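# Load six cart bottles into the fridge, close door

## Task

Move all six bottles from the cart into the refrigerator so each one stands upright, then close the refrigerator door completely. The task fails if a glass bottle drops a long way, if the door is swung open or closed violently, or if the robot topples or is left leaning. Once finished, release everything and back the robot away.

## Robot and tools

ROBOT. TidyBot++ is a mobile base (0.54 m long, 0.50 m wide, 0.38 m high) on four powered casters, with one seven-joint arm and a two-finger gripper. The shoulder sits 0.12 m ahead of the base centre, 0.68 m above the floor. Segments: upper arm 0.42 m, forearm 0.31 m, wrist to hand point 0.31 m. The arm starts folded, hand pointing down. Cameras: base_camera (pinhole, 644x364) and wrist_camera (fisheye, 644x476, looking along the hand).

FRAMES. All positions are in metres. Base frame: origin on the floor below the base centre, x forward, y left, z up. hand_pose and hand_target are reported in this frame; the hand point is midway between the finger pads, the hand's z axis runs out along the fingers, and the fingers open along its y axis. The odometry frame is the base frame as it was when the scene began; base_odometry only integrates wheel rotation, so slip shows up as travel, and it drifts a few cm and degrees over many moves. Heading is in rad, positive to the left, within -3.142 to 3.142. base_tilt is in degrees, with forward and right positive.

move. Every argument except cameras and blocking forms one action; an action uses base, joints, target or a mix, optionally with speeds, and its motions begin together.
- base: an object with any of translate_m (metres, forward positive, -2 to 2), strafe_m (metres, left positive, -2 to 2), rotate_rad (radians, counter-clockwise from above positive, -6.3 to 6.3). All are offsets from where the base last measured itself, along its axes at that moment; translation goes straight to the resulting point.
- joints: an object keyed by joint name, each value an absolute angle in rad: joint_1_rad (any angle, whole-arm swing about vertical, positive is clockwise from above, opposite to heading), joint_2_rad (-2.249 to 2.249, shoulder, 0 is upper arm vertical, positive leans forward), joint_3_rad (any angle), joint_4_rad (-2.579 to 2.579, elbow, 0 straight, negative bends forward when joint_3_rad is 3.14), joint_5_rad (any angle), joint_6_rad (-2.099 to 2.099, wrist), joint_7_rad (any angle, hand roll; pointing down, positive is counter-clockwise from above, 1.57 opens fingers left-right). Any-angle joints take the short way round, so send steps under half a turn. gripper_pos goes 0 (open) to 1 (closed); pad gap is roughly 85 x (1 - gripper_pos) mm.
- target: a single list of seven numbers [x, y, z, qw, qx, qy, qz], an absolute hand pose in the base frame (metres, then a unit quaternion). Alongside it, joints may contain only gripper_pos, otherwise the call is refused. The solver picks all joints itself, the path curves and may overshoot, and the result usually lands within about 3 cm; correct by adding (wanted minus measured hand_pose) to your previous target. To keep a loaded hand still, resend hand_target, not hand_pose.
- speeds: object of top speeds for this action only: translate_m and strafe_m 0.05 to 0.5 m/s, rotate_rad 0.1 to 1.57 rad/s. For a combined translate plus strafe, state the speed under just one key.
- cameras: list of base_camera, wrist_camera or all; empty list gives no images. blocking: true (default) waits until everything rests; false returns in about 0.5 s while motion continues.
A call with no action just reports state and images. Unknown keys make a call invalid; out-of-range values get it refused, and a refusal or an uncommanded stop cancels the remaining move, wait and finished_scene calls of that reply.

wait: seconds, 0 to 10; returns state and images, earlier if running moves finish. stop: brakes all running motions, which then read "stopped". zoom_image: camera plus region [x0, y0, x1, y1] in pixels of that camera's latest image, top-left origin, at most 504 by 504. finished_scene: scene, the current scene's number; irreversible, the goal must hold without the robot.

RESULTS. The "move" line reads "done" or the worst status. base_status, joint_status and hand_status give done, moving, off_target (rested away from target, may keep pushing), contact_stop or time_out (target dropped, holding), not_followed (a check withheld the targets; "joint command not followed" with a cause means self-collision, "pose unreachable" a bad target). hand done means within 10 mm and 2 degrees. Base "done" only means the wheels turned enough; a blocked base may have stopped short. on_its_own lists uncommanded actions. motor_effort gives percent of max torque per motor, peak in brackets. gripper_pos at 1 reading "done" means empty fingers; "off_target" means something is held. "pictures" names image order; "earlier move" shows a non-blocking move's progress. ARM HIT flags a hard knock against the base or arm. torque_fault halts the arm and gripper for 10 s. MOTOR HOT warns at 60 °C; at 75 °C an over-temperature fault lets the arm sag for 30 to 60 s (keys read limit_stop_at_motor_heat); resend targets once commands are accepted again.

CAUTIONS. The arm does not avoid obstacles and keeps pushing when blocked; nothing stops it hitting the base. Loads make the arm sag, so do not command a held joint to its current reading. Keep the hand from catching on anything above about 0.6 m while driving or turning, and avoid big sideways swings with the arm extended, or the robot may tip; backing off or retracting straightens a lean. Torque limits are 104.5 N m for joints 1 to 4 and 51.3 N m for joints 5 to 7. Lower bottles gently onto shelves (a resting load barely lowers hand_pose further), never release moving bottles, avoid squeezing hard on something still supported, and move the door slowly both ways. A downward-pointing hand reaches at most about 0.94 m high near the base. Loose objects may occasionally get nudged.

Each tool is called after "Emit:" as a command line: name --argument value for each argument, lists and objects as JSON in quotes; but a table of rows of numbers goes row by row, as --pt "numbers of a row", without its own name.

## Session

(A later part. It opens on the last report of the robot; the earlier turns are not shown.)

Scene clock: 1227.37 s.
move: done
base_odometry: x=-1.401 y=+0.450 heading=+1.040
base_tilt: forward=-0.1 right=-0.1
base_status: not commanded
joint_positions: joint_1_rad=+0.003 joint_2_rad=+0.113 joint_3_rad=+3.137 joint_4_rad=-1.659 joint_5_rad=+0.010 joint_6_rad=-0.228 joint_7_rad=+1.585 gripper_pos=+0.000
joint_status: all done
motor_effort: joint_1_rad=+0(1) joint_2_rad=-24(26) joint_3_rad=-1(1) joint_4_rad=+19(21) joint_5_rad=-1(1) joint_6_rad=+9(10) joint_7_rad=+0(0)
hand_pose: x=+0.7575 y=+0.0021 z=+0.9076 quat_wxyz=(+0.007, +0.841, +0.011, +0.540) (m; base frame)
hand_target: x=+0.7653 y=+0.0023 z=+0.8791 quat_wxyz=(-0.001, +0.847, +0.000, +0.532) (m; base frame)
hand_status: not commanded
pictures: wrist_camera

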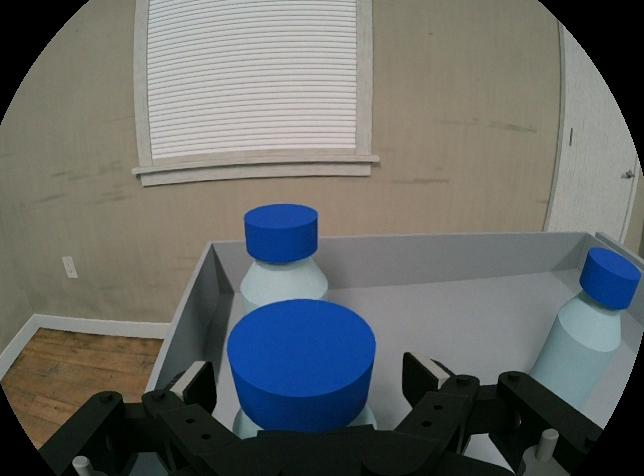

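Emit:
move --base '{"translate_m": 0.003, "strafe_m": 0.002}' --joints '{"joint_2_rad": 0.19, "joint_4_rad": -1.785, "joint_6_rad": -0.04}' --cameras '["wrist_camera"]'

Emit:
move --joints '{"gripper_pos": 0.4}' --cameras '["wrist_camera"]'

Scene clock: 1242.13 s.
move: done
base_odometry: x=-1.401 y=+0.454 heading=+1.040
base_tilt: forward=-0.1 right=-0.1
base_status: done
joint_positions: joint_1_rad=+0.002 joint_2_rad=+0.150 joint_3_rad=+3.137 joint_4_rad=-1.755 joint_5_rad=+0.010 joint_6_rad=-0.087 joint_7_rad=+1.585 gripper_pos=+0.000
joint_status: all done
motor_effort: joint_1_rad=-1(3) joint_2_rad=-25(27) joint_3_rad=-1(2) joint_4_rad=+19(21) joint_5_rad=-1(1) joint_6_rad=+9(10) joint_7_rad=+0(1)
hand_pose: x=+0.7629 y=+0.0027 z=+0.8670 quat_wxyz=(+0.006, +0.839, +0.011, +0.543) (m; base frame)
hand_target: x=+0.7686 y=+0.0023 z=+0.8376 quat_wxyz=(-0.001, +0.846, +0.000, +0.534) (m; base frame)
hand_status: not commanded
pictures: wrist_camera

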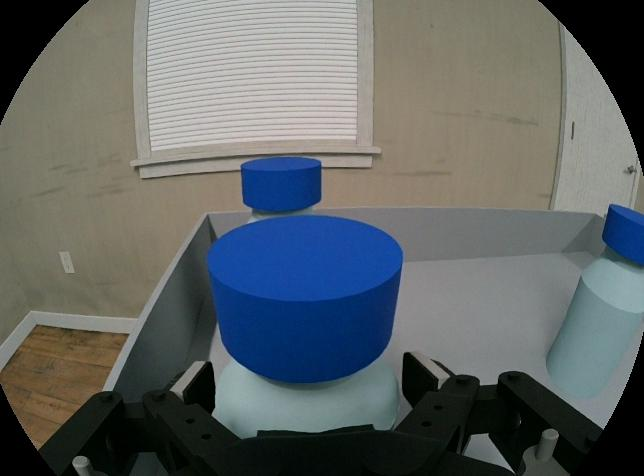

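Scene clock: 1242.90 s.
move: off_target
base_odometry: x=-1.401 y=+0.454 heading=+1.040
base_tilt: forward=-0.1 right=-0.1
base_status: not commanded
joint_positions: joint_1_rad=+0.002 joint_2_rad=+0.150 joint_3_rad=+3.137 joint_4_rad=-1.755 joint_5_rad=+0.010 joint_6_rad=-0.085 joint_7_rad=+1.585 gripper_pos=+0.232
joint_status: gripper_pos off_target (ended at +0.232, target +0.400)
motor_effort: joint_1_rad=-1(1) joint_2_rad=-25(25) joint_3_rad=-1(1) joint_4_rad=+19(19) joint_5_rad=-1(1) joint_6_rad=+9(10) joint_7_rad=+0(0)
hand_pose: x=+0.7631 y=+0.0027 z=+0.8675 quat_wxyz=(+0.006, +0.839, +0.011, +0.544) (m; base frame)
hand_target: x=+0.7686 y=+0.0023 z=+0.8376 quat_wxyz=(-0.001, +0.846, +0.000, +0.534) (m; base frame)
hand_status: not commanded
pictures: wrist_camera

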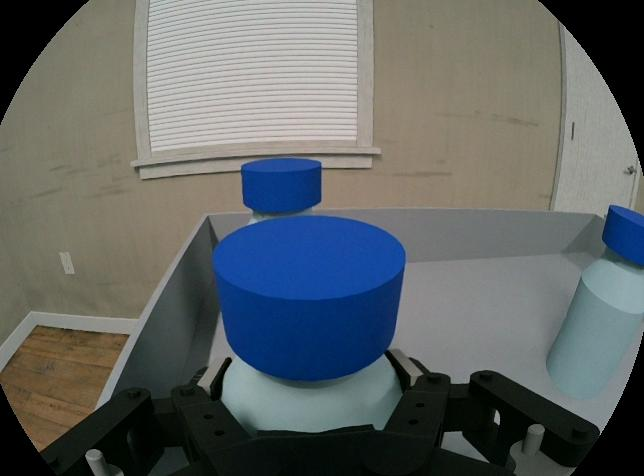

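Emit:
move --joints '{"joint_2_rad": 0.12, "joint_4_rad": -1.30, "joint_6_rad": -0.56}' --cameras '[]'

Emit:
move --base '{"translate_m": -0.38}' --joints '{"joint_2_rad": -0.385, "joint_4_rad": -1.76, "joint_6_rad": -0.63}' --cameras '[]'

Emit:
move --base '{"translate_m": 0.0205, "strafe_m": -0.7433, "rotate_rad": 3.121}' --speeds '{"rotate_rad": 1.3}' --cameras '["wrist_camera", "base_camera"]'

Scene clock: 1262.50 s.
move: done
base_odometry: x=-1.401 y=+0.454 heading=+1.040
base_tilt: forward=-0.1 right=-0.1
base_status: not commanded
joint_positions: joint_1_rad=+0.002 joint_2_rad=+0.152 joint_3_rad=+3.137 joint_4_rad=-1.339 joint_5_rad=+0.010 joint_6_rad=-0.532 joint_7_rad=+1.585 gripper_pos=+0.232
joint_status: all done
motor_effort: joint_1_rad=+0(1) joint_2_rad=-29(31) joint_3_rad=-1(1) joint_4_rad=+23(24) joint_5_rad=-1(1) joint_6_rad=+11(12) joint_7_rad=+0(0)
hand_pose: x=+0.7762 y=+0.0013 z=+0.9870 quat_wxyz=(+0.007, +0.847, +0.009, +0.531) (m; base frame)
hand_target: x=+0.7657 y=+0.0023 z=+1.0229 quat_wxyz=(-0.001, +0.836, +0.000, +0.549) (m; base frame)
hand_status: not commanded
pictures: none
No camera images: "cameras" was empty.

Scene clock: 1264.57 s.
move: done
base_odometry: x=-1.593 y=+0.126 heading=+1.039
base_tilt: forward=-0.1 right=-0.1
base_status: done
joint_positions: joint_1_rad=+0.002 joint_2_rad=-0.374 joint_3_rad=+3.137 joint_4_rad=-1.740 joint_5_rad=+0.010 joint_6_rad=-0.606 joint_7_rad=+1.585 gripper_pos=+0.232
joint_status: all done
motor_effort: joint_1_rad=+0(3) joint_2_rad=-11(35) joint_3_rad=+0(3) joint_4_rad=+22(24) joint_5_rad=-1(2) joint_6_rad=+11(13) joint_7_rad=+0(0)
hand_pose: x=+0.5597 y=+0.0013 z=+1.0162 quat_wxyz=(+0.009, +0.834, +0.010, +0.552) (m; base frame)
hand_target: x=+0.5517 y=+0.0022 z=+1.0020 quat_wxyz=(+0.000, +0.843, +0.000, +0.538) (m; base frame)
hand_status: not commanded
pictures: none
No camera images: "cameras" was empty.

Scene clock: 1268.67 s.
move: done
base_odometry: x=-0.942 y=-0.233 heading=-2.123
base_tilt: forward=-0.1 right=-0.1
base_status: done
joint_positions: joint_1_rad=+0.002 joint_2_rad=-0.374 joint_3_rad=+3.138 joint_4_rad=-1.742 joint_5_rad=+0.010 joint_6_rad=-0.606 joint_7_rad=+1.585 gripper_pos=+0.232
joint_status: not commanded
motor_effort: joint_1_rad=+0(2) joint_2_rad=-10(13) joint_3_rad=+0(2) joint_4_rad=+23(23) joint_5_rad=-1(2) joint_6_rad=+12(13) joint_7_rad=+0(0)
hand_pose: x=+0.5595 y=+0.0008 z=+1.0148 quat_wxyz=(+0.009, +0.834, +0.009, +0.551) (m; base frame)
hand_target: x=+0.5517 y=+0.0022 z=+1.0020 quat_wxyz=(+0.000, +0.843, +0.000, +0.538) (m; base frame)
hand_status: not commanded
pictures: base_camera, wrist_camera

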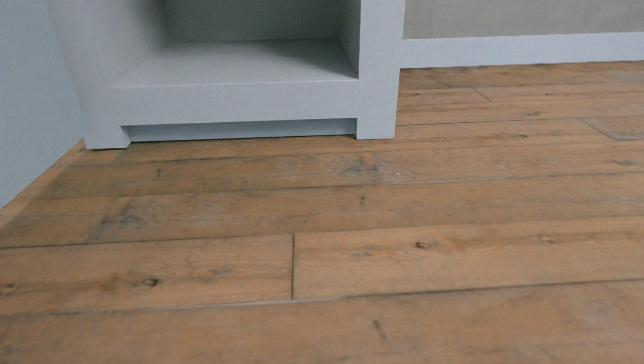

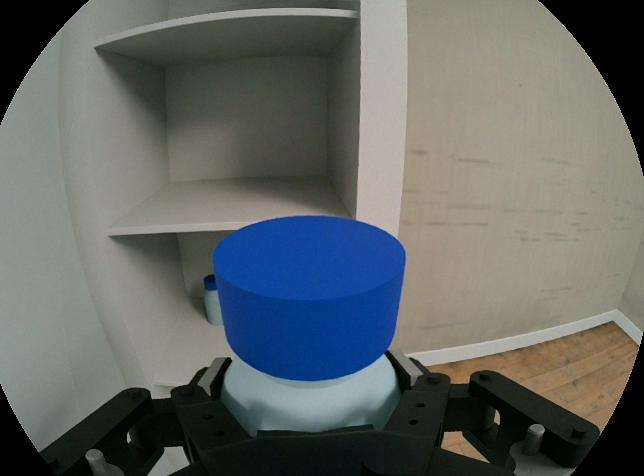

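Emit:
zoom_image --camera "wrist_camera" --region '[90, 170, 450, 290]'

Scaled by 1.400.

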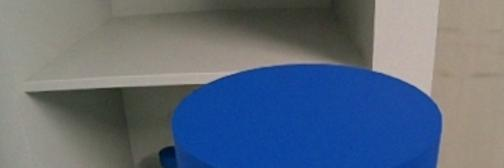

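Emit:
zoom_image --camera "wrist_camera" --region '[290, 180, 410, 250]'

Emit:
zoom_image --camera "wrist_camera" --region '[90, 200, 210, 270]'

Scaled by 4.200.

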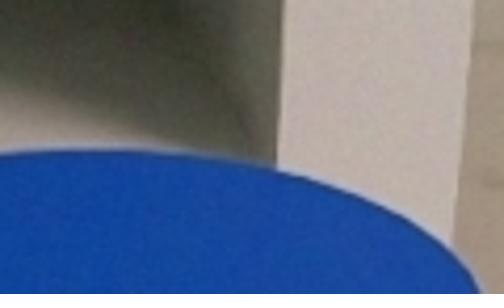

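Scaled by 4.200.

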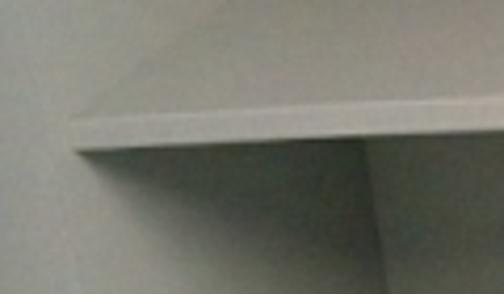

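Emit:
move --joints '{"joint_2_rad": 0.47, "joint_4_rad": -1.93, "joint_6_rad": 0.385}' --blocking false --cameras '[]'

Emit:
move --base '{"translate_m": 0.252, "strafe_m": 0.042}' --speeds '{"translate_m": 0.25}' --cameras '["wrist_camera"]'

Scene clock: 1312.87 s.
move: moving
base_odometry: x=-0.942 y=-0.233 heading=-2.123
base_tilt: forward=-0.1 right=-0.1
base_status: not commanded
joint_positions: joint_1_rad=+0.002 joint_2_rad=-0.297 joint_3_rad=+3.138 joint_4_rad=-1.759 joint_5_rad=+0.010 joint_6_rad=-0.538 joint_7_rad=+1.585 gripper_pos=+0.232
joint_status: joint_2_rad moving; joint_4_rad moving; joint_6_rad moving
motor_effort: joint_1_rad=+0(1) joint_2_rad=-11(11) joint_3_rad=+0(0) joint_4_rad=+21(23) joint_5_rad=-1(1) joint_6_rad=+11(12) joint_7_rad=+0(0)
hand_pose: x=+0.5915 y=+0.0009 z=+0.9885 quat_wxyz=(+0.008, +0.842, +0.009, +0.540) (m; base frame)
hand_target: x=+0.6106 y=+0.0022 z=+0.9692 quat_wxyz=(+0.000, +0.843, +0.000, +0.538) (m; base frame)
hand_status: not commanded
pictures: none
No camera images: "cameras" was empty.

Scene clock: 1314.83 s.
move: done
base_odometry: x=-1.038 y=-0.469 heading=-2.122
base_tilt: forward=-0.1 right=-0.1
base_status: done
joint_positions: joint_1_rad=+0.002 joint_2_rad=+0.445 joint_3_rad=+3.138 joint_4_rad=-1.913 joint_5_rad=+0.010 joint_6_rad=+0.315 joint_7_rad=+1.585 gripper_pos=+0.232
joint_status: all done
motor_effort: joint_1_rad=+0(1) joint_2_rad=-34(38) joint_3_rad=-1(1) joint_4_rad=+18(23) joint_5_rad=-1(1) joint_6_rad=+11(13) joint_7_rad=+0(1)
hand_pose: x=+0.7992 y=+0.0034 z=+0.6972 quat_wxyz=(+0.004, +0.853, +0.011, +0.522) (m; base frame)
hand_target: x=+0.8030 y=+0.0023 z=+0.6914 quat_wxyz=(-0.001, +0.846, +0.000, +0.534) (m; base frame)
hand_status: not commanded
pictures: wrist_camera

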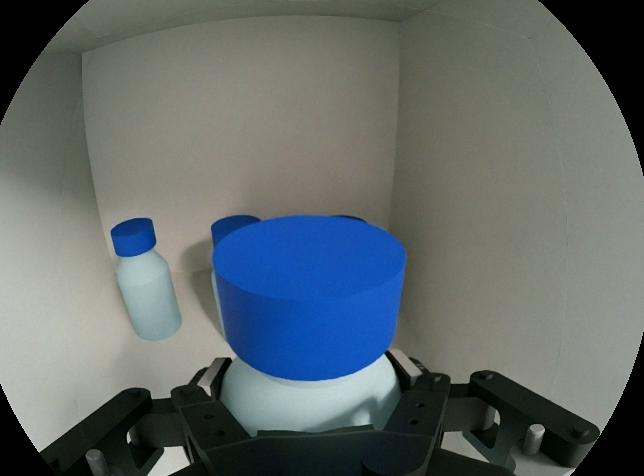

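Emit:
move --base '{"translate_m": -0.018, "strafe_m": -0.02}' --joints '{"joint_2_rad": 0.80, "joint_4_rad": -1.507, "joint_6_rad": 0.315}' --cameras '[]'

Emit:
move --joints '{"joint_2_rad": 0.862, "joint_4_rad": -1.483, "joint_6_rad": 0.385}' --cameras '["wrist_camera"]'

Emit:
move --joints '{"joint_2_rad": 0.88, "joint_4_rad": -1.483, "joint_6_rad": 0.385}' --cameras '[]'

Emit:
move --joints '{"joint_2_rad": 0.895, "joint_4_rad": -1.483, "joint_6_rad": 0.385}' --cameras '["wrist_camera"]'

Scene clock: 1340.50 s.
move: done
base_odometry: x=-1.046 y=-0.444 heading=-2.122
base_tilt: forward=-0.1 right=-0.1
base_status: done
joint_positions: joint_1_rad=+0.003 joint_2_rad=+0.764 joint_3_rad=+3.138 joint_4_rad=-1.545 joint_5_rad=+0.010 joint_6_rad=+0.318 joint_7_rad=+1.585 gripper_pos=+0.232
joint_status: all done
motor_effort: joint_1_rad=-1(3) joint_2_rad=-45(47) joint_3_rad=-1(2) joint_4_rad=+19(20) joint_5_rad=-1(1) joint_6_rad=+11(13) joint_7_rad=+0(0)
hand_pose: x=+0.9267 y=+0.0024 z=+0.6471 quat_wxyz=(+0.004, +0.839, +0.010, +0.544) (m; base frame)
hand_target: x=+0.9379 y=+0.0023 z=+0.6366 quat_wxyz=(-0.001, +0.839, +0.000, +0.544) (m; base frame)
hand_status: not commanded
pictures: none
No camera images: "cameras" was empty.

Scene clock: 1341.40 s.
move: done
base_odometry: x=-1.046 y=-0.444 heading=-2.122
base_tilt: forward=-0.1 right=-0.1
base_status: not commanded
joint_positions: joint_1_rad=+0.003 joint_2_rad=+0.827 joint_3_rad=+3.138 joint_4_rad=-1.515 joint_5_rad=+0.010 joint_6_rad=+0.341 joint_7_rad=+1.585 gripper_pos=+0.232
joint_status: all done
motor_effort: joint_1_rad=+0(1) joint_2_rad=-47(48) joint_3_rad=-1(2) joint_4_rad=+18(20) joint_5_rad=-1(1) joint_6_rad=+12(12) joint_7_rad=+0(0)
hand_pose: x=+0.9370 y=+0.0024 z=+0.6181 quat_wxyz=(+0.004, +0.842, +0.010, +0.540) (m; base frame)
hand_target: x=+0.9512 y=+0.0023 z=+0.6178 quat_wxyz=(-0.001, +0.830, +0.000, +0.557) (m; base frame)
hand_status: not commanded
pictures: wrist_camera

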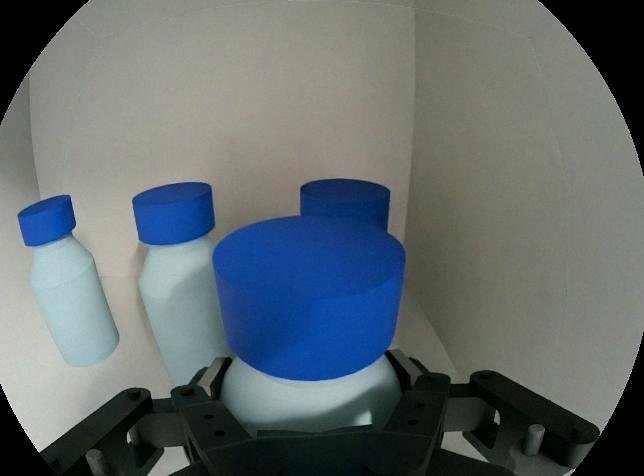

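Scene clock: 1342.03 s.
move: done
base_odometry: x=-1.046 y=-0.444 heading=-2.122
base_tilt: forward=-0.1 right=-0.1
base_status: not commanded
joint_positions: joint_1_rad=+0.003 joint_2_rad=+0.839 joint_3_rad=+3.138 joint_4_rad=-1.515 joint_5_rad=+0.010 joint_6_rad=+0.341 joint_7_rad=+1.585 gripper_pos=+0.232
joint_status: all done
motor_effort: joint_1_rad=+0(1) joint_2_rad=-46(47) joint_3_rad=-1(2) joint_4_rad=+18(19) joint_5_rad=-1(1) joint_6_rad=+12(13) joint_7_rad=+0(0)
hand_pose: x=+0.9362 y=+0.0024 z=+0.6080 quat_wxyz=(+0.004, +0.845, +0.010, +0.535) (m; base frame)
hand_target: x=+0.9499 y=+0.0023 z=+0.6028 quat_wxyz=(-0.001, +0.835, +0.000, +0.550) (m; base frame)
hand_status: not commanded
pictures: none
No camera images: "cameras" was empty.

Scene clock: 1342.57 s.
move: done
base_odometry: x=-1.046 y=-0.444 heading=-2.122
base_tilt: forward=-0.1 right=-0.1
base_status: not commanded
joint_positions: joint_1_rad=+0.003 joint_2_rad=+0.843 joint_3_rad=+3.138 joint_4_rad=-1.512 joint_5_rad=+0.010 joint_6_rad=+0.342 joint_7_rad=+1.585 gripper_pos=+0.232
joint_status: all done
motor_effort: joint_1_rad=+0(1) joint_2_rad=-45(46) joint_3_rad=-1(2) joint_4_rad=+17(19) joint_5_rad=-1(1) joint_6_rad=+9(12) joint_7_rad=+0(0)
hand_pose: x=+0.9369 y=+0.0024 z=+0.6062 quat_wxyz=(+0.004, +0.845, +0.010, +0.535) (m; base frame)
hand_target: x=+0.9486 y=+0.0023 z=+0.5904 quat_wxyz=(-0.001, +0.840, +0.000, +0.543) (m; base frame)
hand_status: not commanded
pictures: wrist_camera

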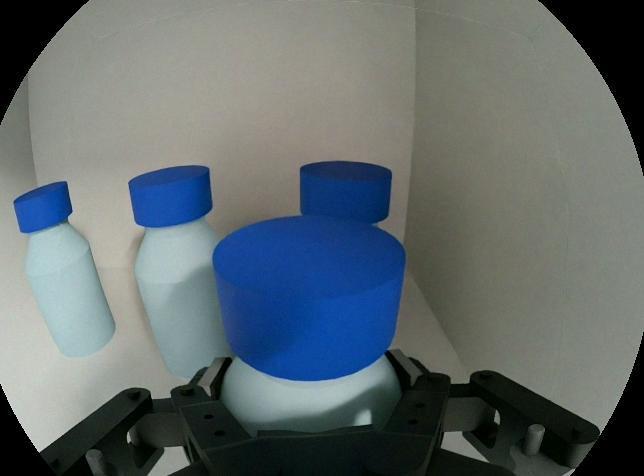

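Emit:
move --joints '{"joint_2_rad": 0.909, "joint_4_rad": -1.483, "joint_6_rad": 0.385}' --cameras '[]'

Emit:
move --joints '{"joint_2_rad": 0.895, "joint_4_rad": -1.483, "joint_6_rad": 0.385}' --cameras '[]'

Emit:
move --joints '{"gripper_pos": 0.08}' --cameras '["wrist_camera"]'

Scene clock: 1350.73 s.
move: done
base_odometry: x=-1.046 y=-0.444 heading=-2.122
base_tilt: forward=-0.1 right=-0.1
base_status: not commanded
joint_positions: joint_1_rad=+0.003 joint_2_rad=+0.846 joint_3_rad=+3.138 joint_4_rad=-1.509 joint_5_rad=+0.010 joint_6_rad=+0.342 joint_7_rad=+1.585 gripper_pos=+0.232
joint_status: all done
motor_effort: joint_1_rad=-1(1) joint_2_rad=-43(45) joint_3_rad=-1(2) joint_4_rad=+16(17) joint_5_rad=-1(1) joint_6_rad=+10(12) joint_7_rad=+0(0)
hand_pose: x=+0.9380 y=+0.0024 z=+0.6059 quat_wxyz=(+0.004, +0.845, +0.010, +0.535) (m; base frame)
hand_target: x=+0.9472 y=+0.0023 z=+0.5787 quat_wxyz=(-0.001, +0.843, +0.000, +0.537) (m; base frame)
hand_status: not commanded
pictures: none
No camera images: "cameras" was empty.

Scene clock: 1351.27 s.
move: done
base_odometry: x=-1.046 y=-0.444 heading=-2.122
base_tilt: forward=-0.1 right=-0.1
base_status: not commanded
joint_positions: joint_1_rad=+0.003 joint_2_rad=+0.846 joint_3_rad=+3.138 joint_4_rad=-1.509 joint_5_rad=+0.010 joint_6_rad=+0.342 joint_7_rad=+1.585 gripper_pos=+0.232
joint_status: all done
motor_effort: joint_1_rad=+0(1) joint_2_rad=-43(43) joint_3_rad=-1(1) joint_4_rad=+16(17) joint_5_rad=-1(1) joint_6_rad=+10(10) joint_7_rad=+0(0)
hand_pose: x=+0.9380 y=+0.0024 z=+0.6059 quat_wxyz=(+0.004, +0.845, +0.010, +0.535) (m; base frame)
hand_target: x=+0.9486 y=+0.0023 z=+0.5904 quat_wxyz=(-0.001, +0.840, +0.000, +0.543) (m; base frame)
hand_status: not commanded
pictures: none
No camera images: "cameras" was empty.

Scene clock: 1352.07 s.
move: done
base_odometry: x=-1.046 y=-0.444 heading=-2.122
base_tilt: forward=-0.1 right=-0.1
base_status: not commanded
joint_positions: joint_1_rad=+0.003 joint_2_rad=+0.846 joint_3_rad=+3.138 joint_4_rad=-1.501 joint_5_rad=+0.010 joint_6_rad=+0.345 joint_7_rad=+1.585 gripper_pos=+0.080
joint_status: all done
motor_effort: joint_1_rad=-1(1) joint_2_rad=-42(46) joint_3_rad=-1(1) joint_4_rad=+15(17) joint_5_rad=-1(1) joint_6_rad=+9(11) joint_7_rad=+0(0)
hand_pose: x=+0.9412 y=+0.0024 z=+0.6105 quat_wxyz=(+0.004, +0.842, +0.010, +0.539) (m; base frame)
hand_target: x=+0.9486 y=+0.0023 z=+0.5904 quat_wxyz=(-0.001, +0.840, +0.000, +0.543) (m; base frame)
hand_status: not commanded
pictures: wrist_camera

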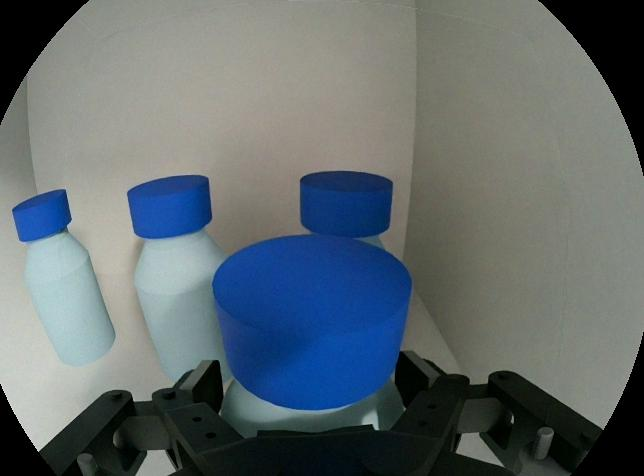

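Emit:
move --base '{"translate_m": -0.42, "strafe_m": 0.021}' --speeds '{"translate_m": 0.3}' --cameras '["wrist_camera"]'

Scene clock: 1359.20 s.
move: done
base_odometry: x=-0.808 y=-0.097 heading=-2.122
base_tilt: forward=-0.1 right=-0.1
base_status: done
joint_positions: joint_1_rad=+0.003 joint_2_rad=+0.846 joint_3_rad=+3.138 joint_4_rad=-1.496 joint_5_rad=+0.010 joint_6_rad=+0.345 joint_7_rad=+1.585 gripper_pos=+0.080
joint_status: not commanded
motor_effort: joint_1_rad=+0(1) joint_2_rad=-42(44) joint_3_rad=-1(2) joint_4_rad=+15(16) joint_5_rad=-1(1) joint_6_rad=+8(10) joint_7_rad=+0(0)
hand_pose: x=+0.9429 y=+0.0025 z=+0.6130 quat_wxyz=(+0.004, +0.841, +0.010, +0.542) (m; base frame)
hand_target: x=+0.9486 y=+0.0023 z=+0.5904 quat_wxyz=(-0.001, +0.840, +0.000, +0.543) (m; base frame)
hand_status: not commanded
pictures: wrist_camera

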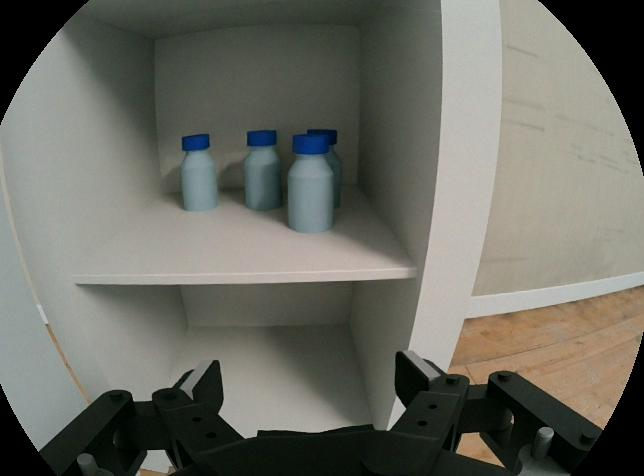

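Emit:
move --base '{"translate_m": -0.082, "strafe_m": -0.548, "rotate_rad": -3.111}' --joints '{"joint_2_rad": 0.055, "joint_4_rad": -1.48, "joint_6_rad": -0.46, "gripper_pos": 0}' --speeds '{"rotate_rad": 1.3}' --cameras '["wrist_camera"]'

Scene clock: 1424.30 s.
move: done
base_odometry: x=-1.232 y=+0.260 heading=+1.051
base_tilt: forward=-0.1 right=-0.1
base_status: done
joint_positions: joint_1_rad=+0.003 joint_2_rad=+0.089 joint_3_rad=+3.139 joint_4_rad=-1.487 joint_5_rad=+0.010 joint_6_rad=-0.417 joint_7_rad=+1.585 gripper_pos=+0.000
joint_status: all done
motor_effort: joint_1_rad=+0(9) joint_2_rad=-23(46) joint_3_rad=+0(4) joint_4_rad=+19(20) joint_5_rad=-1(2) joint_6_rad=+7(10) joint_7_rad=+0(1)
hand_pose: x=+0.7548 y=-0.0003 z=+0.9713 quat_wxyz=(+0.008, +0.840, +0.009, +0.543) (m; base frame)
hand_target: x=+0.7400 y=+0.0023 z=+0.9851 quat_wxyz=(-0.001, +0.840, +0.000, +0.542) (m; base frame)
hand_status: not commanded
pictures: wrist_camera

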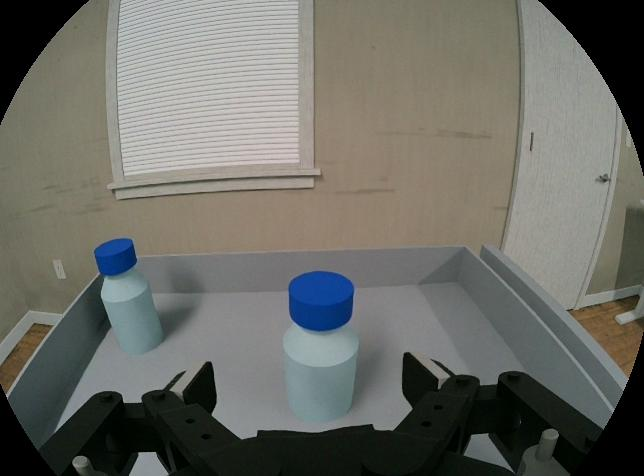

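Emit:
move --base '{"translate_m": 0.134, "strafe_m": -0.0145}' --joints '{"joint_2_rad": 0.10, "joint_4_rad": -1.58, "joint_6_rad": -0.33}' --speeds '{"translate_m": 0.25}' --cameras '[]'

Emit:
move --joints '{"joint_2_rad": 0.15, "joint_4_rad": -1.69, "joint_6_rad": -0.18}' --cameras '["wrist_camera"]'

Scene clock: 1436.93 s.
move: done
base_odometry: x=-1.153 y=+0.369 heading=+1.050
base_tilt: forward=-0.1 right=-0.1
base_status: done
joint_positions: joint_1_rad=+0.003 joint_2_rad=+0.087 joint_3_rad=+3.139 joint_4_rad=-1.551 joint_5_rad=+0.010 joint_6_rad=-0.366 joint_7_rad=+1.585 gripper_pos=+0.000
joint_status: all done
motor_effort: joint_1_rad=-1(1) joint_2_rad=-23(27) joint_3_rad=-1(1) joint_4_rad=+20(21) joint_5_rad=-1(1) joint_6_rad=+8(10) joint_7_rad=+0(0)
hand_pose: x=+0.7517 y=-0.0002 z=+0.9492 quat_wxyz=(+0.008, +0.843, +0.009, +0.538) (m; base frame)
hand_target: x=+0.7552 y=+0.0023 z=+0.9338 quat_wxyz=(-0.001, +0.844, +0.000, +0.536) (m; base frame)
hand_status: not commanded
pictures: none
No camera images: "cameras" was empty.

Scene clock: 1438.20 s.
move: done
base_odometry: x=-1.153 y=+0.369 heading=+1.050
base_tilt: forward=-0.1 right=-0.1
base_status: not commanded
joint_positions: joint_1_rad=+0.003 joint_2_rad=+0.113 joint_3_rad=+3.139 joint_4_rad=-1.659 joint_5_rad=+0.010 joint_6_rad=-0.228 joint_7_rad=+1.585 gripper_pos=+0.000
joint_status: all done
motor_effort: joint_1_rad=+0(1) joint_2_rad=-24(26) joint_3_rad=+0(1) joint_4_rad=+19(21) joint_5_rad=-1(1) joint_6_rad=+8(10) joint_7_rad=+0(0)
hand_pose: x=+0.7575 y=+0.0002 z=+0.9076 quat_wxyz=(+0.008, +0.841, +0.009, +0.540) (m; base frame)
hand_target: x=+0.7653 y=+0.0023 z=+0.8791 quat_wxyz=(-0.001, +0.847, +0.000, +0.532) (m; base frame)
hand_status: not commanded
pictures: wrist_camera

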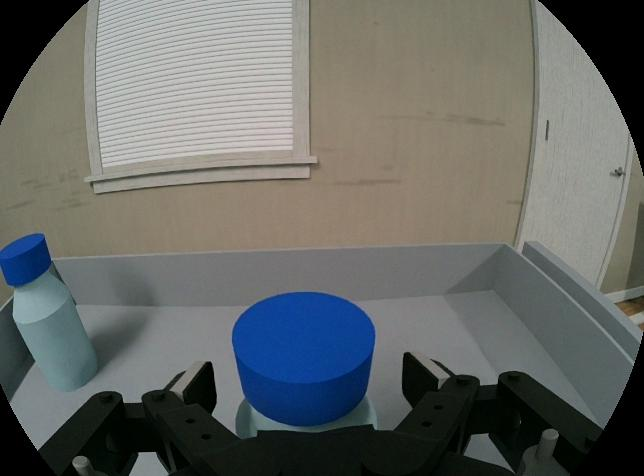

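Emit:
move --base '{"translate_m": 0.007, "strafe_m": 0.0015}' --joints '{"joint_2_rad": 0.19, "joint_4_rad": -1.785, "joint_6_rad": -0.04}' --cameras '["wrist_camera"]'

Emit:
move --joints '{"gripper_pos": 0.4}' --cameras '["wrist_camera"]'

Scene clock: 1446.43 s.
move: done
base_odometry: x=-1.151 y=+0.376 heading=+1.050
base_tilt: forward=-0.1 right=-0.1
base_status: done
joint_positions: joint_1_rad=+0.003 joint_2_rad=+0.151 joint_3_rad=+3.139 joint_4_rad=-1.756 joint_5_rad=+0.010 joint_6_rad=-0.087 joint_7_rad=+1.585 gripper_pos=+0.000
joint_status: all done
motor_effort: joint_1_rad=+0(2) joint_2_rad=-25(27) joint_3_rad=+0(2) joint_4_rad=+19(21) joint_5_rad=-1(1) joint_6_rad=+9(9) joint_7_rad=+0(1)
hand_pose: x=+0.7628 y=+0.0007 z=+0.8662 quat_wxyz=(+0.007, +0.840, +0.010, +0.543) (m; base frame)
hand_target: x=+0.7686 y=+0.0023 z=+0.8376 quat_wxyz=(-0.001, +0.845, +0.000, +0.534) (m; base frame)
hand_status: not commanded
pictures: wrist_camera

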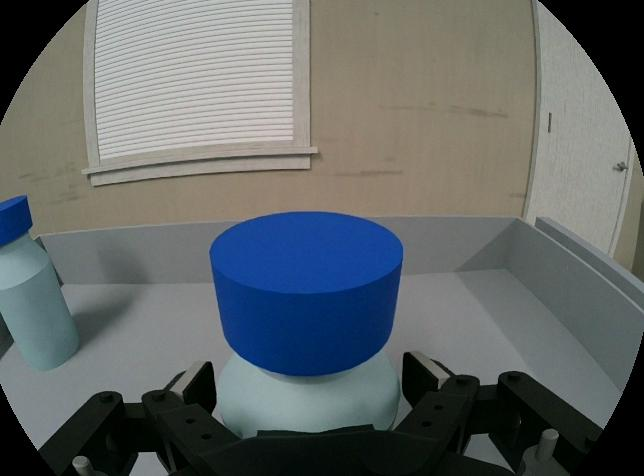

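Scene clock: 1447.20 s.
move: off_target
base_odometry: x=-1.151 y=+0.376 heading=+1.050
base_tilt: forward=-0.1 right=-0.1
base_status: not commanded
joint_positions: joint_1_rad=+0.003 joint_2_rad=+0.151 joint_3_rad=+3.139 joint_4_rad=-1.756 joint_5_rad=+0.010 joint_6_rad=-0.085 joint_7_rad=+1.585 gripper_pos=+0.233
joint_status: gripper_pos off_target (ended at +0.233, target +0.400)
motor_effort: joint_1_rad=-1(1) joint_2_rad=-25(26) joint_3_rad=-1(1) joint_4_rad=+19(19) joint_5_rad=-1(1) joint_6_rad=+9(10) joint_7_rad=+1(1)
hand_pose: x=+0.7630 y=+0.0007 z=+0.8667 quat_wxyz=(+0.007, +0.839, +0.010, +0.543) (m; base frame)
hand_target: x=+0.7686 y=+0.0023 z=+0.8376 quat_wxyz=(-0.001, +0.845, +0.000, +0.534) (m; base frame)
hand_status: not commanded
pictures: wrist_camera

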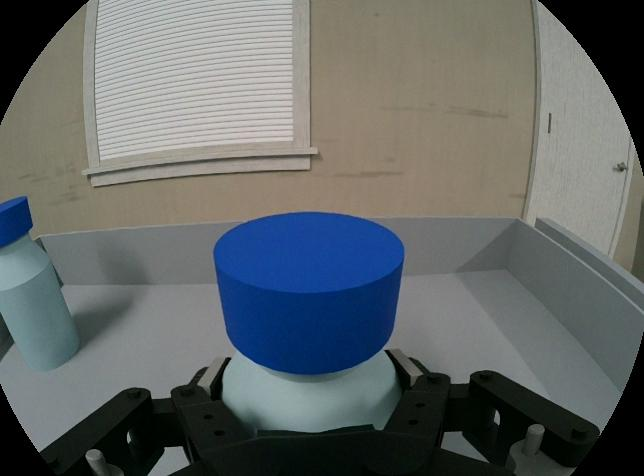

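Emit:
move --joints '{"joint_2_rad": 0.12, "joint_4_rad": -1.30, "joint_6_rad": -0.56}' --cameras '[]'

Emit:
move --base '{"translate_m": -0.38}' --joints '{"joint_2_rad": -0.385, "joint_4_rad": -1.76, "joint_6_rad": -0.63}' --cameras '[]'

Emit:
move --base '{"translate_m": -0.045, "strafe_m": -0.4074, "rotate_rad": 3.324}' --speeds '{"rotate_rad": 1.3}' --cameras '["wrist_camera"]'

Emit:
zoom_image --camera "wrist_camera" --region '[90, 170, 450, 290]'

Scene clock: 1467.43 s.
move: done
base_odometry: x=-1.151 y=+0.376 heading=+1.050
base_tilt: forward=-0.1 right=-0.1
base_status: not commanded
joint_positions: joint_1_rad=+0.003 joint_2_rad=+0.155 joint_3_rad=+3.139 joint_4_rad=-1.344 joint_5_rad=+0.010 joint_6_rad=-0.536 joint_7_rad=+1.585 gripper_pos=+0.233
joint_status: all done
motor_effort: joint_1_rad=-1(1) joint_2_rad=-30(32) joint_3_rad=-1(1) joint_4_rad=+24(25) joint_5_rad=-1(1) joint_6_rad=+13(14) joint_7_rad=+0(1)
hand_pose: x=+0.7758 y=-0.0007 z=+0.9813 quat_wxyz=(+0.008, +0.850, +0.008, +0.526) (m; base frame)
hand_target: x=+0.7657 y=+0.0023 z=+1.0229 quat_wxyz=(-0.001, +0.836, +0.000, +0.549) (m; base frame)
hand_status: not commanded
pictures: none
No camera images: "cameras" was empty.

Scene clock: 1469.50 s.
move: done
base_odometry: x=-1.340 y=+0.046 heading=+1.049
base_tilt: forward=-0.1 right=-0.1
base_status: done
joint_positions: joint_1_rad=+0.003 joint_2_rad=-0.369 joint_3_rad=+3.139 joint_4_rad=-1.744 joint_5_rad=+0.010 joint_6_rad=-0.611 joint_7_rad=+1.585 gripper_pos=+0.233
joint_status: all done
motor_effort: joint_1_rad=-1(4) joint_2_rad=-11(35) joint_3_rad=+0(3) joint_4_rad=+23(25) joint_5_rad=-1(2) joint_6_rad=+12(14) joint_7_rad=-1(1)
hand_pose: x=+0.5605 y=-0.0003 z=+1.0098 quat_wxyz=(+0.009, +0.838, +0.008, +0.546) (m; base frame)
hand_target: x=+0.5517 y=+0.0022 z=+1.0020 quat_wxyz=(+0.000, +0.843, +0.000, +0.538) (m; base frame)
hand_status: not commanded
pictures: none
No camera images: "cameras" was empty.

Scene clock: 1473.57 s.
move: done
base_odometry: x=-1.009 y=-0.196 heading=-1.910
base_tilt: forward=-0.1 right=-0.1
base_status: done
joint_positions: joint_1_rad=+0.002 joint_2_rad=-0.369 joint_3_rad=+3.139 joint_4_rad=-1.746 joint_5_rad=+0.010 joint_6_rad=-0.612 joint_7_rad=+1.585 gripper_pos=+0.233
joint_status: not commanded
motor_effort: joint_1_rad=-1(2) joint_2_rad=-11(14) joint_3_rad=+0(2) joint_4_rad=+24(24) joint_5_rad=-1(2) joint_6_rad=+12(14) joint_7_rad=+0(1)
hand_pose: x=+0.5603 y=+0.0002 z=+1.0084 quat_wxyz=(+0.009, +0.838, +0.009, +0.545) (m; base frame)
hand_target: x=+0.5517 y=+0.0022 z=+1.0020 quat_wxyz=(+0.000, +0.843, +0.000, +0.538) (m; base frame)
hand_status: not commanded
pictures: wrist_camera

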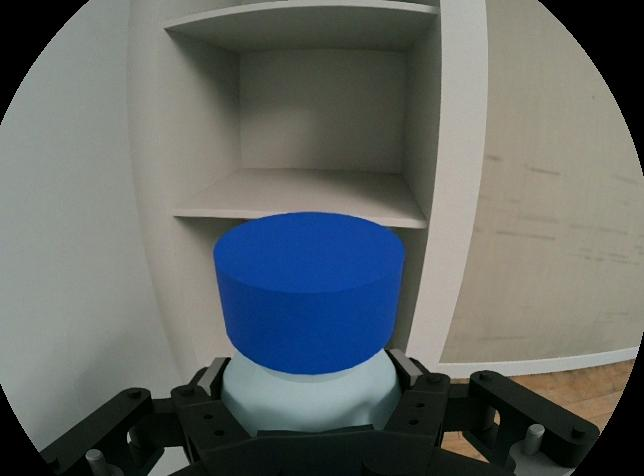

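Scaled by 1.400.

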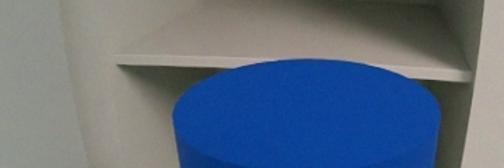

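Emit:
move --cameras '["wrist_camera"]'

Emit:
zoom_image --camera "wrist_camera" --region '[90, 170, 450, 290]'

Scene clock: 1512.37 s.
base_odometry: x=-1.009 y=-0.196 heading=-1.910
base_tilt: forward=-0.1 right=-0.1
base_status: done
joint_positions: joint_1_rad=+0.002 joint_2_rad=-0.369 joint_3_rad=+3.139 joint_4_rad=-1.746 joint_5_rad=+0.010 joint_6_rad=-0.612 joint_7_rad=+1.585 gripper_pos=+0.233
joint_status: not commanded
motor_effort: joint_1_rad=-1(2) joint_2_rad=-11(14) joint_3_rad=+0(2) joint_4_rad=+23(24) joint_5_rad=-1(2) joint_6_rad=+12(14) joint_7_rad=+0(1)
hand_pose: x=+0.5603 y=+0.0002 z=+1.0084 quat_wxyz=(+0.009, +0.838, +0.009, +0.545) (m; base frame)
hand_target: x=+0.5517 y=+0.0022 z=+1.0020 quat_wxyz=(+0.000, +0.843, +0.000, +0.538) (m; base frame)
hand_status: not commanded
pictures: wrist_camera

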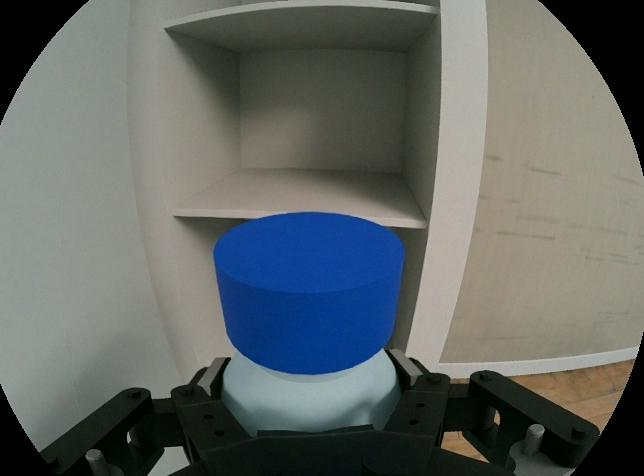

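Scaled by 1.400.

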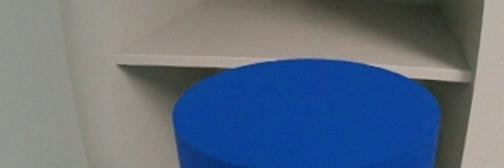

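Emit:
move --joints '{"joint_2_rad": 0.47, "joint_4_rad": -1.93, "joint_6_rad": 0.385}' --blocking false --cameras '[]'

Emit:
move --base '{"translate_m": 0.245}' --speeds '{"translate_m": 0.25}' --cameras '["wrist_camera", "base_camera"]'

Scene clock: 1564.50 s.
move: moving
base_odometry: x=-1.009 y=-0.196 heading=-1.910
base_tilt: forward=-0.1 right=-0.1
base_status: not commanded
joint_positions: joint_1_rad=+0.002 joint_2_rad=-0.294 joint_3_rad=+3.139 joint_4_rad=-1.763 joint_5_rad=+0.010 joint_6_rad=-0.544 joint_7_rad=+1.585 gripper_pos=+0.233
joint_status: joint_2_rad moving; joint_4_rad moving; joint_6_rad moving
motor_effort: joint_1_rad=-1(1) joint_2_rad=-11(12) joint_3_rad=+0(1) joint_4_rad=+22(24) joint_5_rad=-1(1) joint_6_rad=+12(13) joint_7_rad=+0(0)
hand_pose: x=+0.5913 y=+0.0004 z=+0.9831 quat_wxyz=(+0.009, +0.845, +0.009, +0.535) (m; base frame)
hand_target: x=+0.6106 y=+0.0022 z=+0.9692 quat_wxyz=(+0.000, +0.843, +0.000, +0.538) (m; base frame)
hand_status: not commanded
pictures: none
No camera images: "cameras" was empty.

Scene clock: 1566.47 s.
move: done
base_odometry: x=-1.091 y=-0.427 heading=-1.909
base_tilt: forward=-0.1 right=-0.1
base_status: done
joint_positions: joint_1_rad=+0.002 joint_2_rad=+0.450 joint_3_rad=+3.139 joint_4_rad=-1.916 joint_5_rad=+0.010 joint_6_rad=+0.310 joint_7_rad=+1.585 gripper_pos=+0.233
joint_status: all done
motor_effort: joint_1_rad=+0(1) joint_2_rad=-35(39) joint_3_rad=-1(1) joint_4_rad=+19(23) joint_5_rad=-1(1) joint_6_rad=+11(14) joint_7_rad=+0(1)
hand_pose: x=+0.7972 y=+0.0028 z=+0.6907 quat_wxyz=(+0.004, +0.856, +0.011, +0.516) (m; base frame)
hand_target: x=+0.8030 y=+0.0023 z=+0.6914 quat_wxyz=(-0.001, +0.846, +0.000, +0.534) (m; base frame)
hand_status: not commanded
pictures: base_camera, wrist_camera

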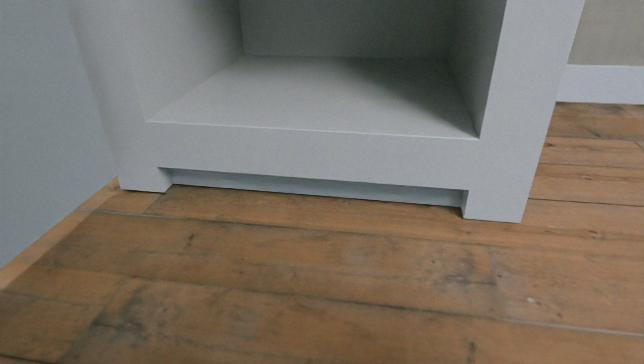

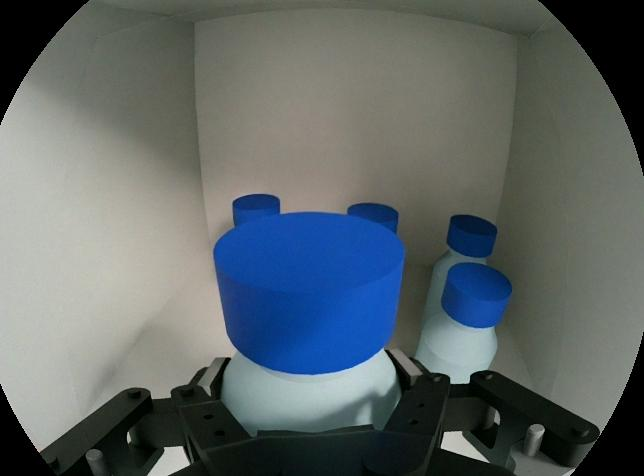

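Emit:
zoom_image --camera "wrist_camera" --region '[190, 170, 550, 410]'

Scaled by 1.400.

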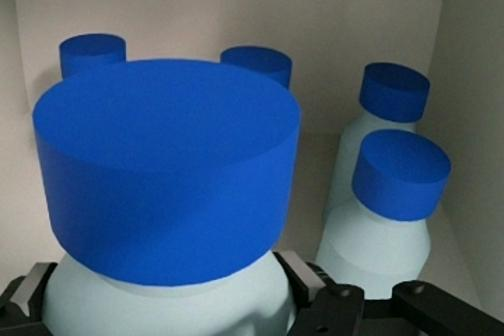

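Emit:
move --base '{"translate_m": -0.004, "strafe_m": -0.02}' --speeds '{"strafe_m": 0.15}' --cameras '["wrist_camera"]'

Emit:
zoom_image --camera "wrist_camera" --region '[190, 170, 550, 410]'

Scene clock: 1619.27 s.
move: done
base_odometry: x=-1.108 y=-0.417 heading=-1.909
base_tilt: forward=-0.1 right=-0.1
base_status: done
joint_positions: joint_1_rad=+0.004 joint_2_rad=+0.450 joint_3_rad=+3.139 joint_4_rad=-1.917 joint_5_rad=+0.010 joint_6_rad=+0.313 joint_7_rad=+1.585 gripper_pos=+0.233
joint_status: not commanded
motor_effort: joint_1_rad=+0(3) joint_2_rad=-36(37) joint_3_rad=-1(2) joint_4_rad=+18(19) joint_5_rad=-1(2) joint_6_rad=+11(13) joint_7_rad=+0(0)
hand_pose: x=+0.7974 y=+0.0010 z=+0.6912 quat_wxyz=(+0.005, +0.856, +0.010, +0.517) (m; base frame)
hand_target: x=+0.8030 y=+0.0023 z=+0.6914 quat_wxyz=(-0.001, +0.846, +0.000, +0.534) (m; base frame)
hand_status: not commanded
pictures: wrist_camera

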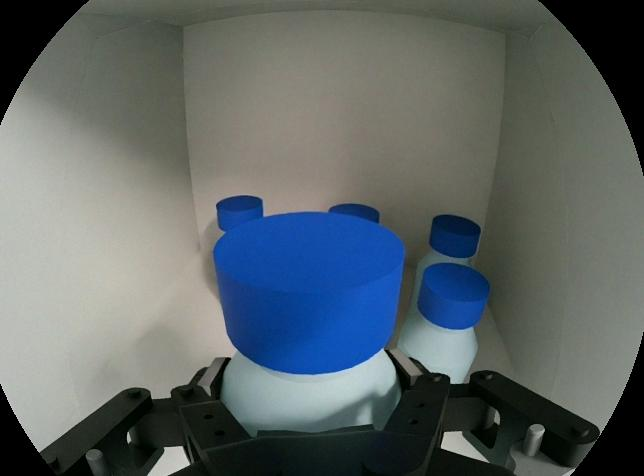

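Scaled by 1.400.

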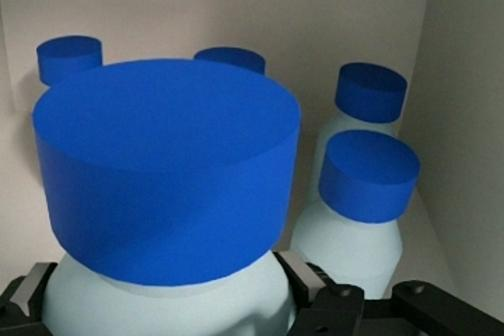

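Emit:
move --joints '{"joint_2_rad": 0.80, "joint_4_rad": -1.507, "joint_6_rad": 0.315}' --cameras '["wrist_camera"]'

Emit:
move --joints '{"joint_2_rad": 0.862, "joint_4_rad": -1.483, "joint_6_rad": 0.385}' --cameras '[]'

Emit:
move --joints '{"joint_2_rad": 0.88}' --cameras '[]'

Emit:
move --joints '{"joint_2_rad": 0.895}' --cameras '["wrist_camera"]'

Scene clock: 1636.20 s.
move: done
base_odometry: x=-1.108 y=-0.417 heading=-1.909
base_tilt: forward=-0.1 right=-0.1
base_status: not commanded
joint_positions: joint_1_rad=+0.004 joint_2_rad=+0.769 joint_3_rad=+3.139 joint_4_rad=-1.550 joint_5_rad=+0.010 joint_6_rad=+0.313 joint_7_rad=+1.585 gripper_pos=+0.233
joint_status: all done
motor_effort: joint_1_rad=-1(1) joint_2_rad=-46(48) joint_3_rad=-1(1) joint_4_rad=+19(20) joint_5_rad=-1(1) joint_6_rad=+12(13) joint_7_rad=+0(0)
hand_pose: x=+0.9245 y=+0.0004 z=+0.6393 quat_wxyz=(+0.005, +0.843, +0.010, +0.538) (m; base frame)
hand_target: x=+0.9379 y=+0.0023 z=+0.6366 quat_wxyz=(-0.001, +0.839, +0.000, +0.544) (m; base frame)
hand_status: not commanded
pictures: wrist_camera

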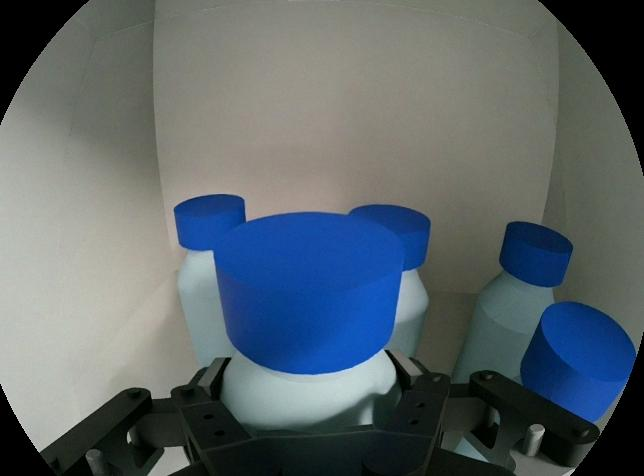

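Scene clock: 1637.10 s.
move: done
base_odometry: x=-1.108 y=-0.417 heading=-1.909
base_tilt: forward=-0.1 right=-0.1
base_status: not commanded
joint_positions: joint_1_rad=+0.004 joint_2_rad=+0.832 joint_3_rad=+3.139 joint_4_rad=-1.519 joint_5_rad=+0.010 joint_6_rad=+0.336 joint_7_rad=+1.585 gripper_pos=+0.233
joint_status: all done
motor_effort: joint_1_rad=-1(1) joint_2_rad=-47(50) joint_3_rad=-1(1) joint_4_rad=+19(20) joint_5_rad=-1(1) joint_6_rad=+12(13) joint_7_rad=+0(0)
hand_pose: x=+0.9345 y=+0.0004 z=+0.6099 quat_wxyz=(+0.005, +0.846, +0.009, +0.534) (m; base frame)
hand_target: x=+0.9512 y=+0.0023 z=+0.6178 quat_wxyz=(-0.001, +0.831, +0.000, +0.557) (m; base frame)
hand_status: not commanded
pictures: none
No camera images: "cameras" was empty.

Scene clock: 1637.67 s.
move: done
base_odometry: x=-1.108 y=-0.417 heading=-1.909
base_tilt: forward=-0.1 right=-0.1
base_status: not commanded
joint_positions: joint_1_rad=+0.004 joint_2_rad=+0.838 joint_3_rad=+3.139 joint_4_rad=-1.517 joint_5_rad=+0.010 joint_6_rad=+0.337 joint_7_rad=+1.585 gripper_pos=+0.233
joint_status: all done
motor_effort: joint_1_rad=-1(1) joint_2_rad=-46(48) joint_3_rad=-1(1) joint_4_rad=+18(19) joint_5_rad=-1(1) joint_6_rad=+12(12) joint_7_rad=+0(0)
hand_pose: x=+0.9349 y=+0.0004 z=+0.6068 quat_wxyz=(+0.005, +0.846, +0.009, +0.533) (m; base frame)
hand_target: x=+0.9499 y=+0.0023 z=+0.6028 quat_wxyz=(-0.001, +0.835, +0.000, +0.550) (m; base frame)
hand_status: not commanded
pictures: none
No camera images: "cameras" was empty.

Scene clock: 1638.20 s.
move: done
base_odometry: x=-1.108 y=-0.417 heading=-1.909
base_tilt: forward=-0.1 right=-0.1
base_status: not commanded
joint_positions: joint_1_rad=+0.004 joint_2_rad=+0.840 joint_3_rad=+3.139 joint_4_rad=-1.514 joint_5_rad=+0.010 joint_6_rad=+0.337 joint_7_rad=+1.585 gripper_pos=+0.233
joint_status: all done
motor_effort: joint_1_rad=-1(1) joint_2_rad=-45(46) joint_3_rad=-1(2) joint_4_rad=+17(18) joint_5_rad=-1(1) joint_6_rad=+10(11) joint_7_rad=+0(1)
hand_pose: x=+0.9359 y=+0.0004 z=+0.6065 quat_wxyz=(+0.005, +0.846, +0.009, +0.533) (m; base frame)
hand_target: x=+0.9486 y=+0.0023 z=+0.5904 quat_wxyz=(-0.001, +0.840, +0.000, +0.543) (m; base frame)
hand_status: not commanded
pictures: wrist_camera

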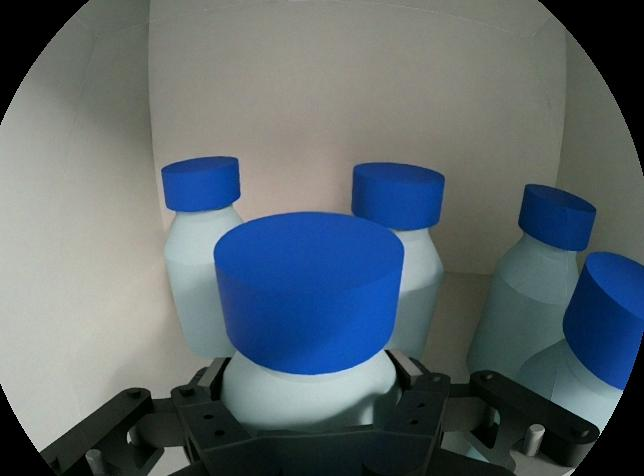

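Emit:
move --joints '{"joint_2_rad": 0.909}' --cameras '[]'

Emit:
move --joints '{"joint_2_rad": 0.897}' --cameras '[]'

Emit:
move --joints '{"gripper_pos": 0.08}' --cameras '["wrist_camera"]'

Scene clock: 1647.00 s.
move: done
base_odometry: x=-1.108 y=-0.417 heading=-1.909
base_tilt: forward=-0.1 right=-0.1
base_status: not commanded
joint_positions: joint_1_rad=+0.004 joint_2_rad=+0.844 joint_3_rad=+3.139 joint_4_rad=-1.509 joint_5_rad=+0.010 joint_6_rad=+0.339 joint_7_rad=+1.585 gripper_pos=+0.233
joint_status: all done
motor_effort: joint_1_rad=-1(1) joint_2_rad=-43(44) joint_3_rad=-1(1) joint_4_rad=+16(17) joint_5_rad=-1(1) joint_6_rad=+10(11) joint_7_rad=+0(0)
hand_pose: x=+0.9376 y=+0.0004 z=+0.6062 quat_wxyz=(+0.005, +0.845, +0.009, +0.534) (m; base frame)
hand_target: x=+0.9472 y=+0.0023 z=+0.5788 quat_wxyz=(-0.001, +0.843, +0.000, +0.537) (m; base frame)
hand_status: not commanded
pictures: none
No camera images: "cameras" was empty.

Scene clock: 1647.50 s.
move: done
base_odometry: x=-1.108 y=-0.417 heading=-1.909
base_tilt: forward=-0.1 right=-0.1
base_status: not commanded
joint_positions: joint_1_rad=+0.004 joint_2_rad=+0.844 joint_3_rad=+3.139 joint_4_rad=-1.509 joint_5_rad=+0.010 joint_6_rad=+0.339 joint_7_rad=+1.585 gripper_pos=+0.233
joint_status: all done
motor_effort: joint_1_rad=-1(1) joint_2_rad=-43(43) joint_3_rad=-1(1) joint_4_rad=+16(16) joint_5_rad=-1(1) joint_6_rad=+9(10) joint_7_rad=+0(0)
hand_pose: x=+0.9376 y=+0.0004 z=+0.6062 quat_wxyz=(+0.005, +0.845, +0.009, +0.534) (m; base frame)
hand_target: x=+0.9484 y=+0.0023 z=+0.5887 quat_wxyz=(-0.001, +0.840, +0.000, +0.542) (m; base frame)
hand_status: not commanded
pictures: none
No camera images: "cameras" was empty.

Scene clock: 1648.30 s.
move: done
base_odometry: x=-1.108 y=-0.417 heading=-1.909
base_tilt: forward=-0.1 right=-0.1
base_status: not commanded
joint_positions: joint_1_rad=+0.004 joint_2_rad=+0.845 joint_3_rad=+3.139 joint_4_rad=-1.501 joint_5_rad=+0.010 joint_6_rad=+0.343 joint_7_rad=+1.585 gripper_pos=+0.080
joint_status: all done
motor_effort: joint_1_rad=+0(1) joint_2_rad=-42(45) joint_3_rad=-1(2) joint_4_rad=+15(17) joint_5_rad=-1(1) joint_6_rad=+9(11) joint_7_rad=+0(0)
hand_pose: x=+0.9411 y=+0.0004 z=+0.6112 quat_wxyz=(+0.005, +0.842, +0.009, +0.539) (m; base frame)
hand_target: x=+0.9484 y=+0.0023 z=+0.5887 quat_wxyz=(-0.001, +0.840, +0.000, +0.542) (m; base frame)
hand_status: not commanded
pictures: wrist_camera

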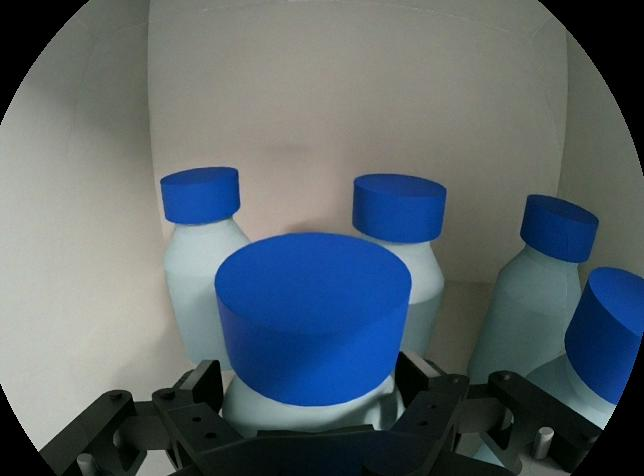

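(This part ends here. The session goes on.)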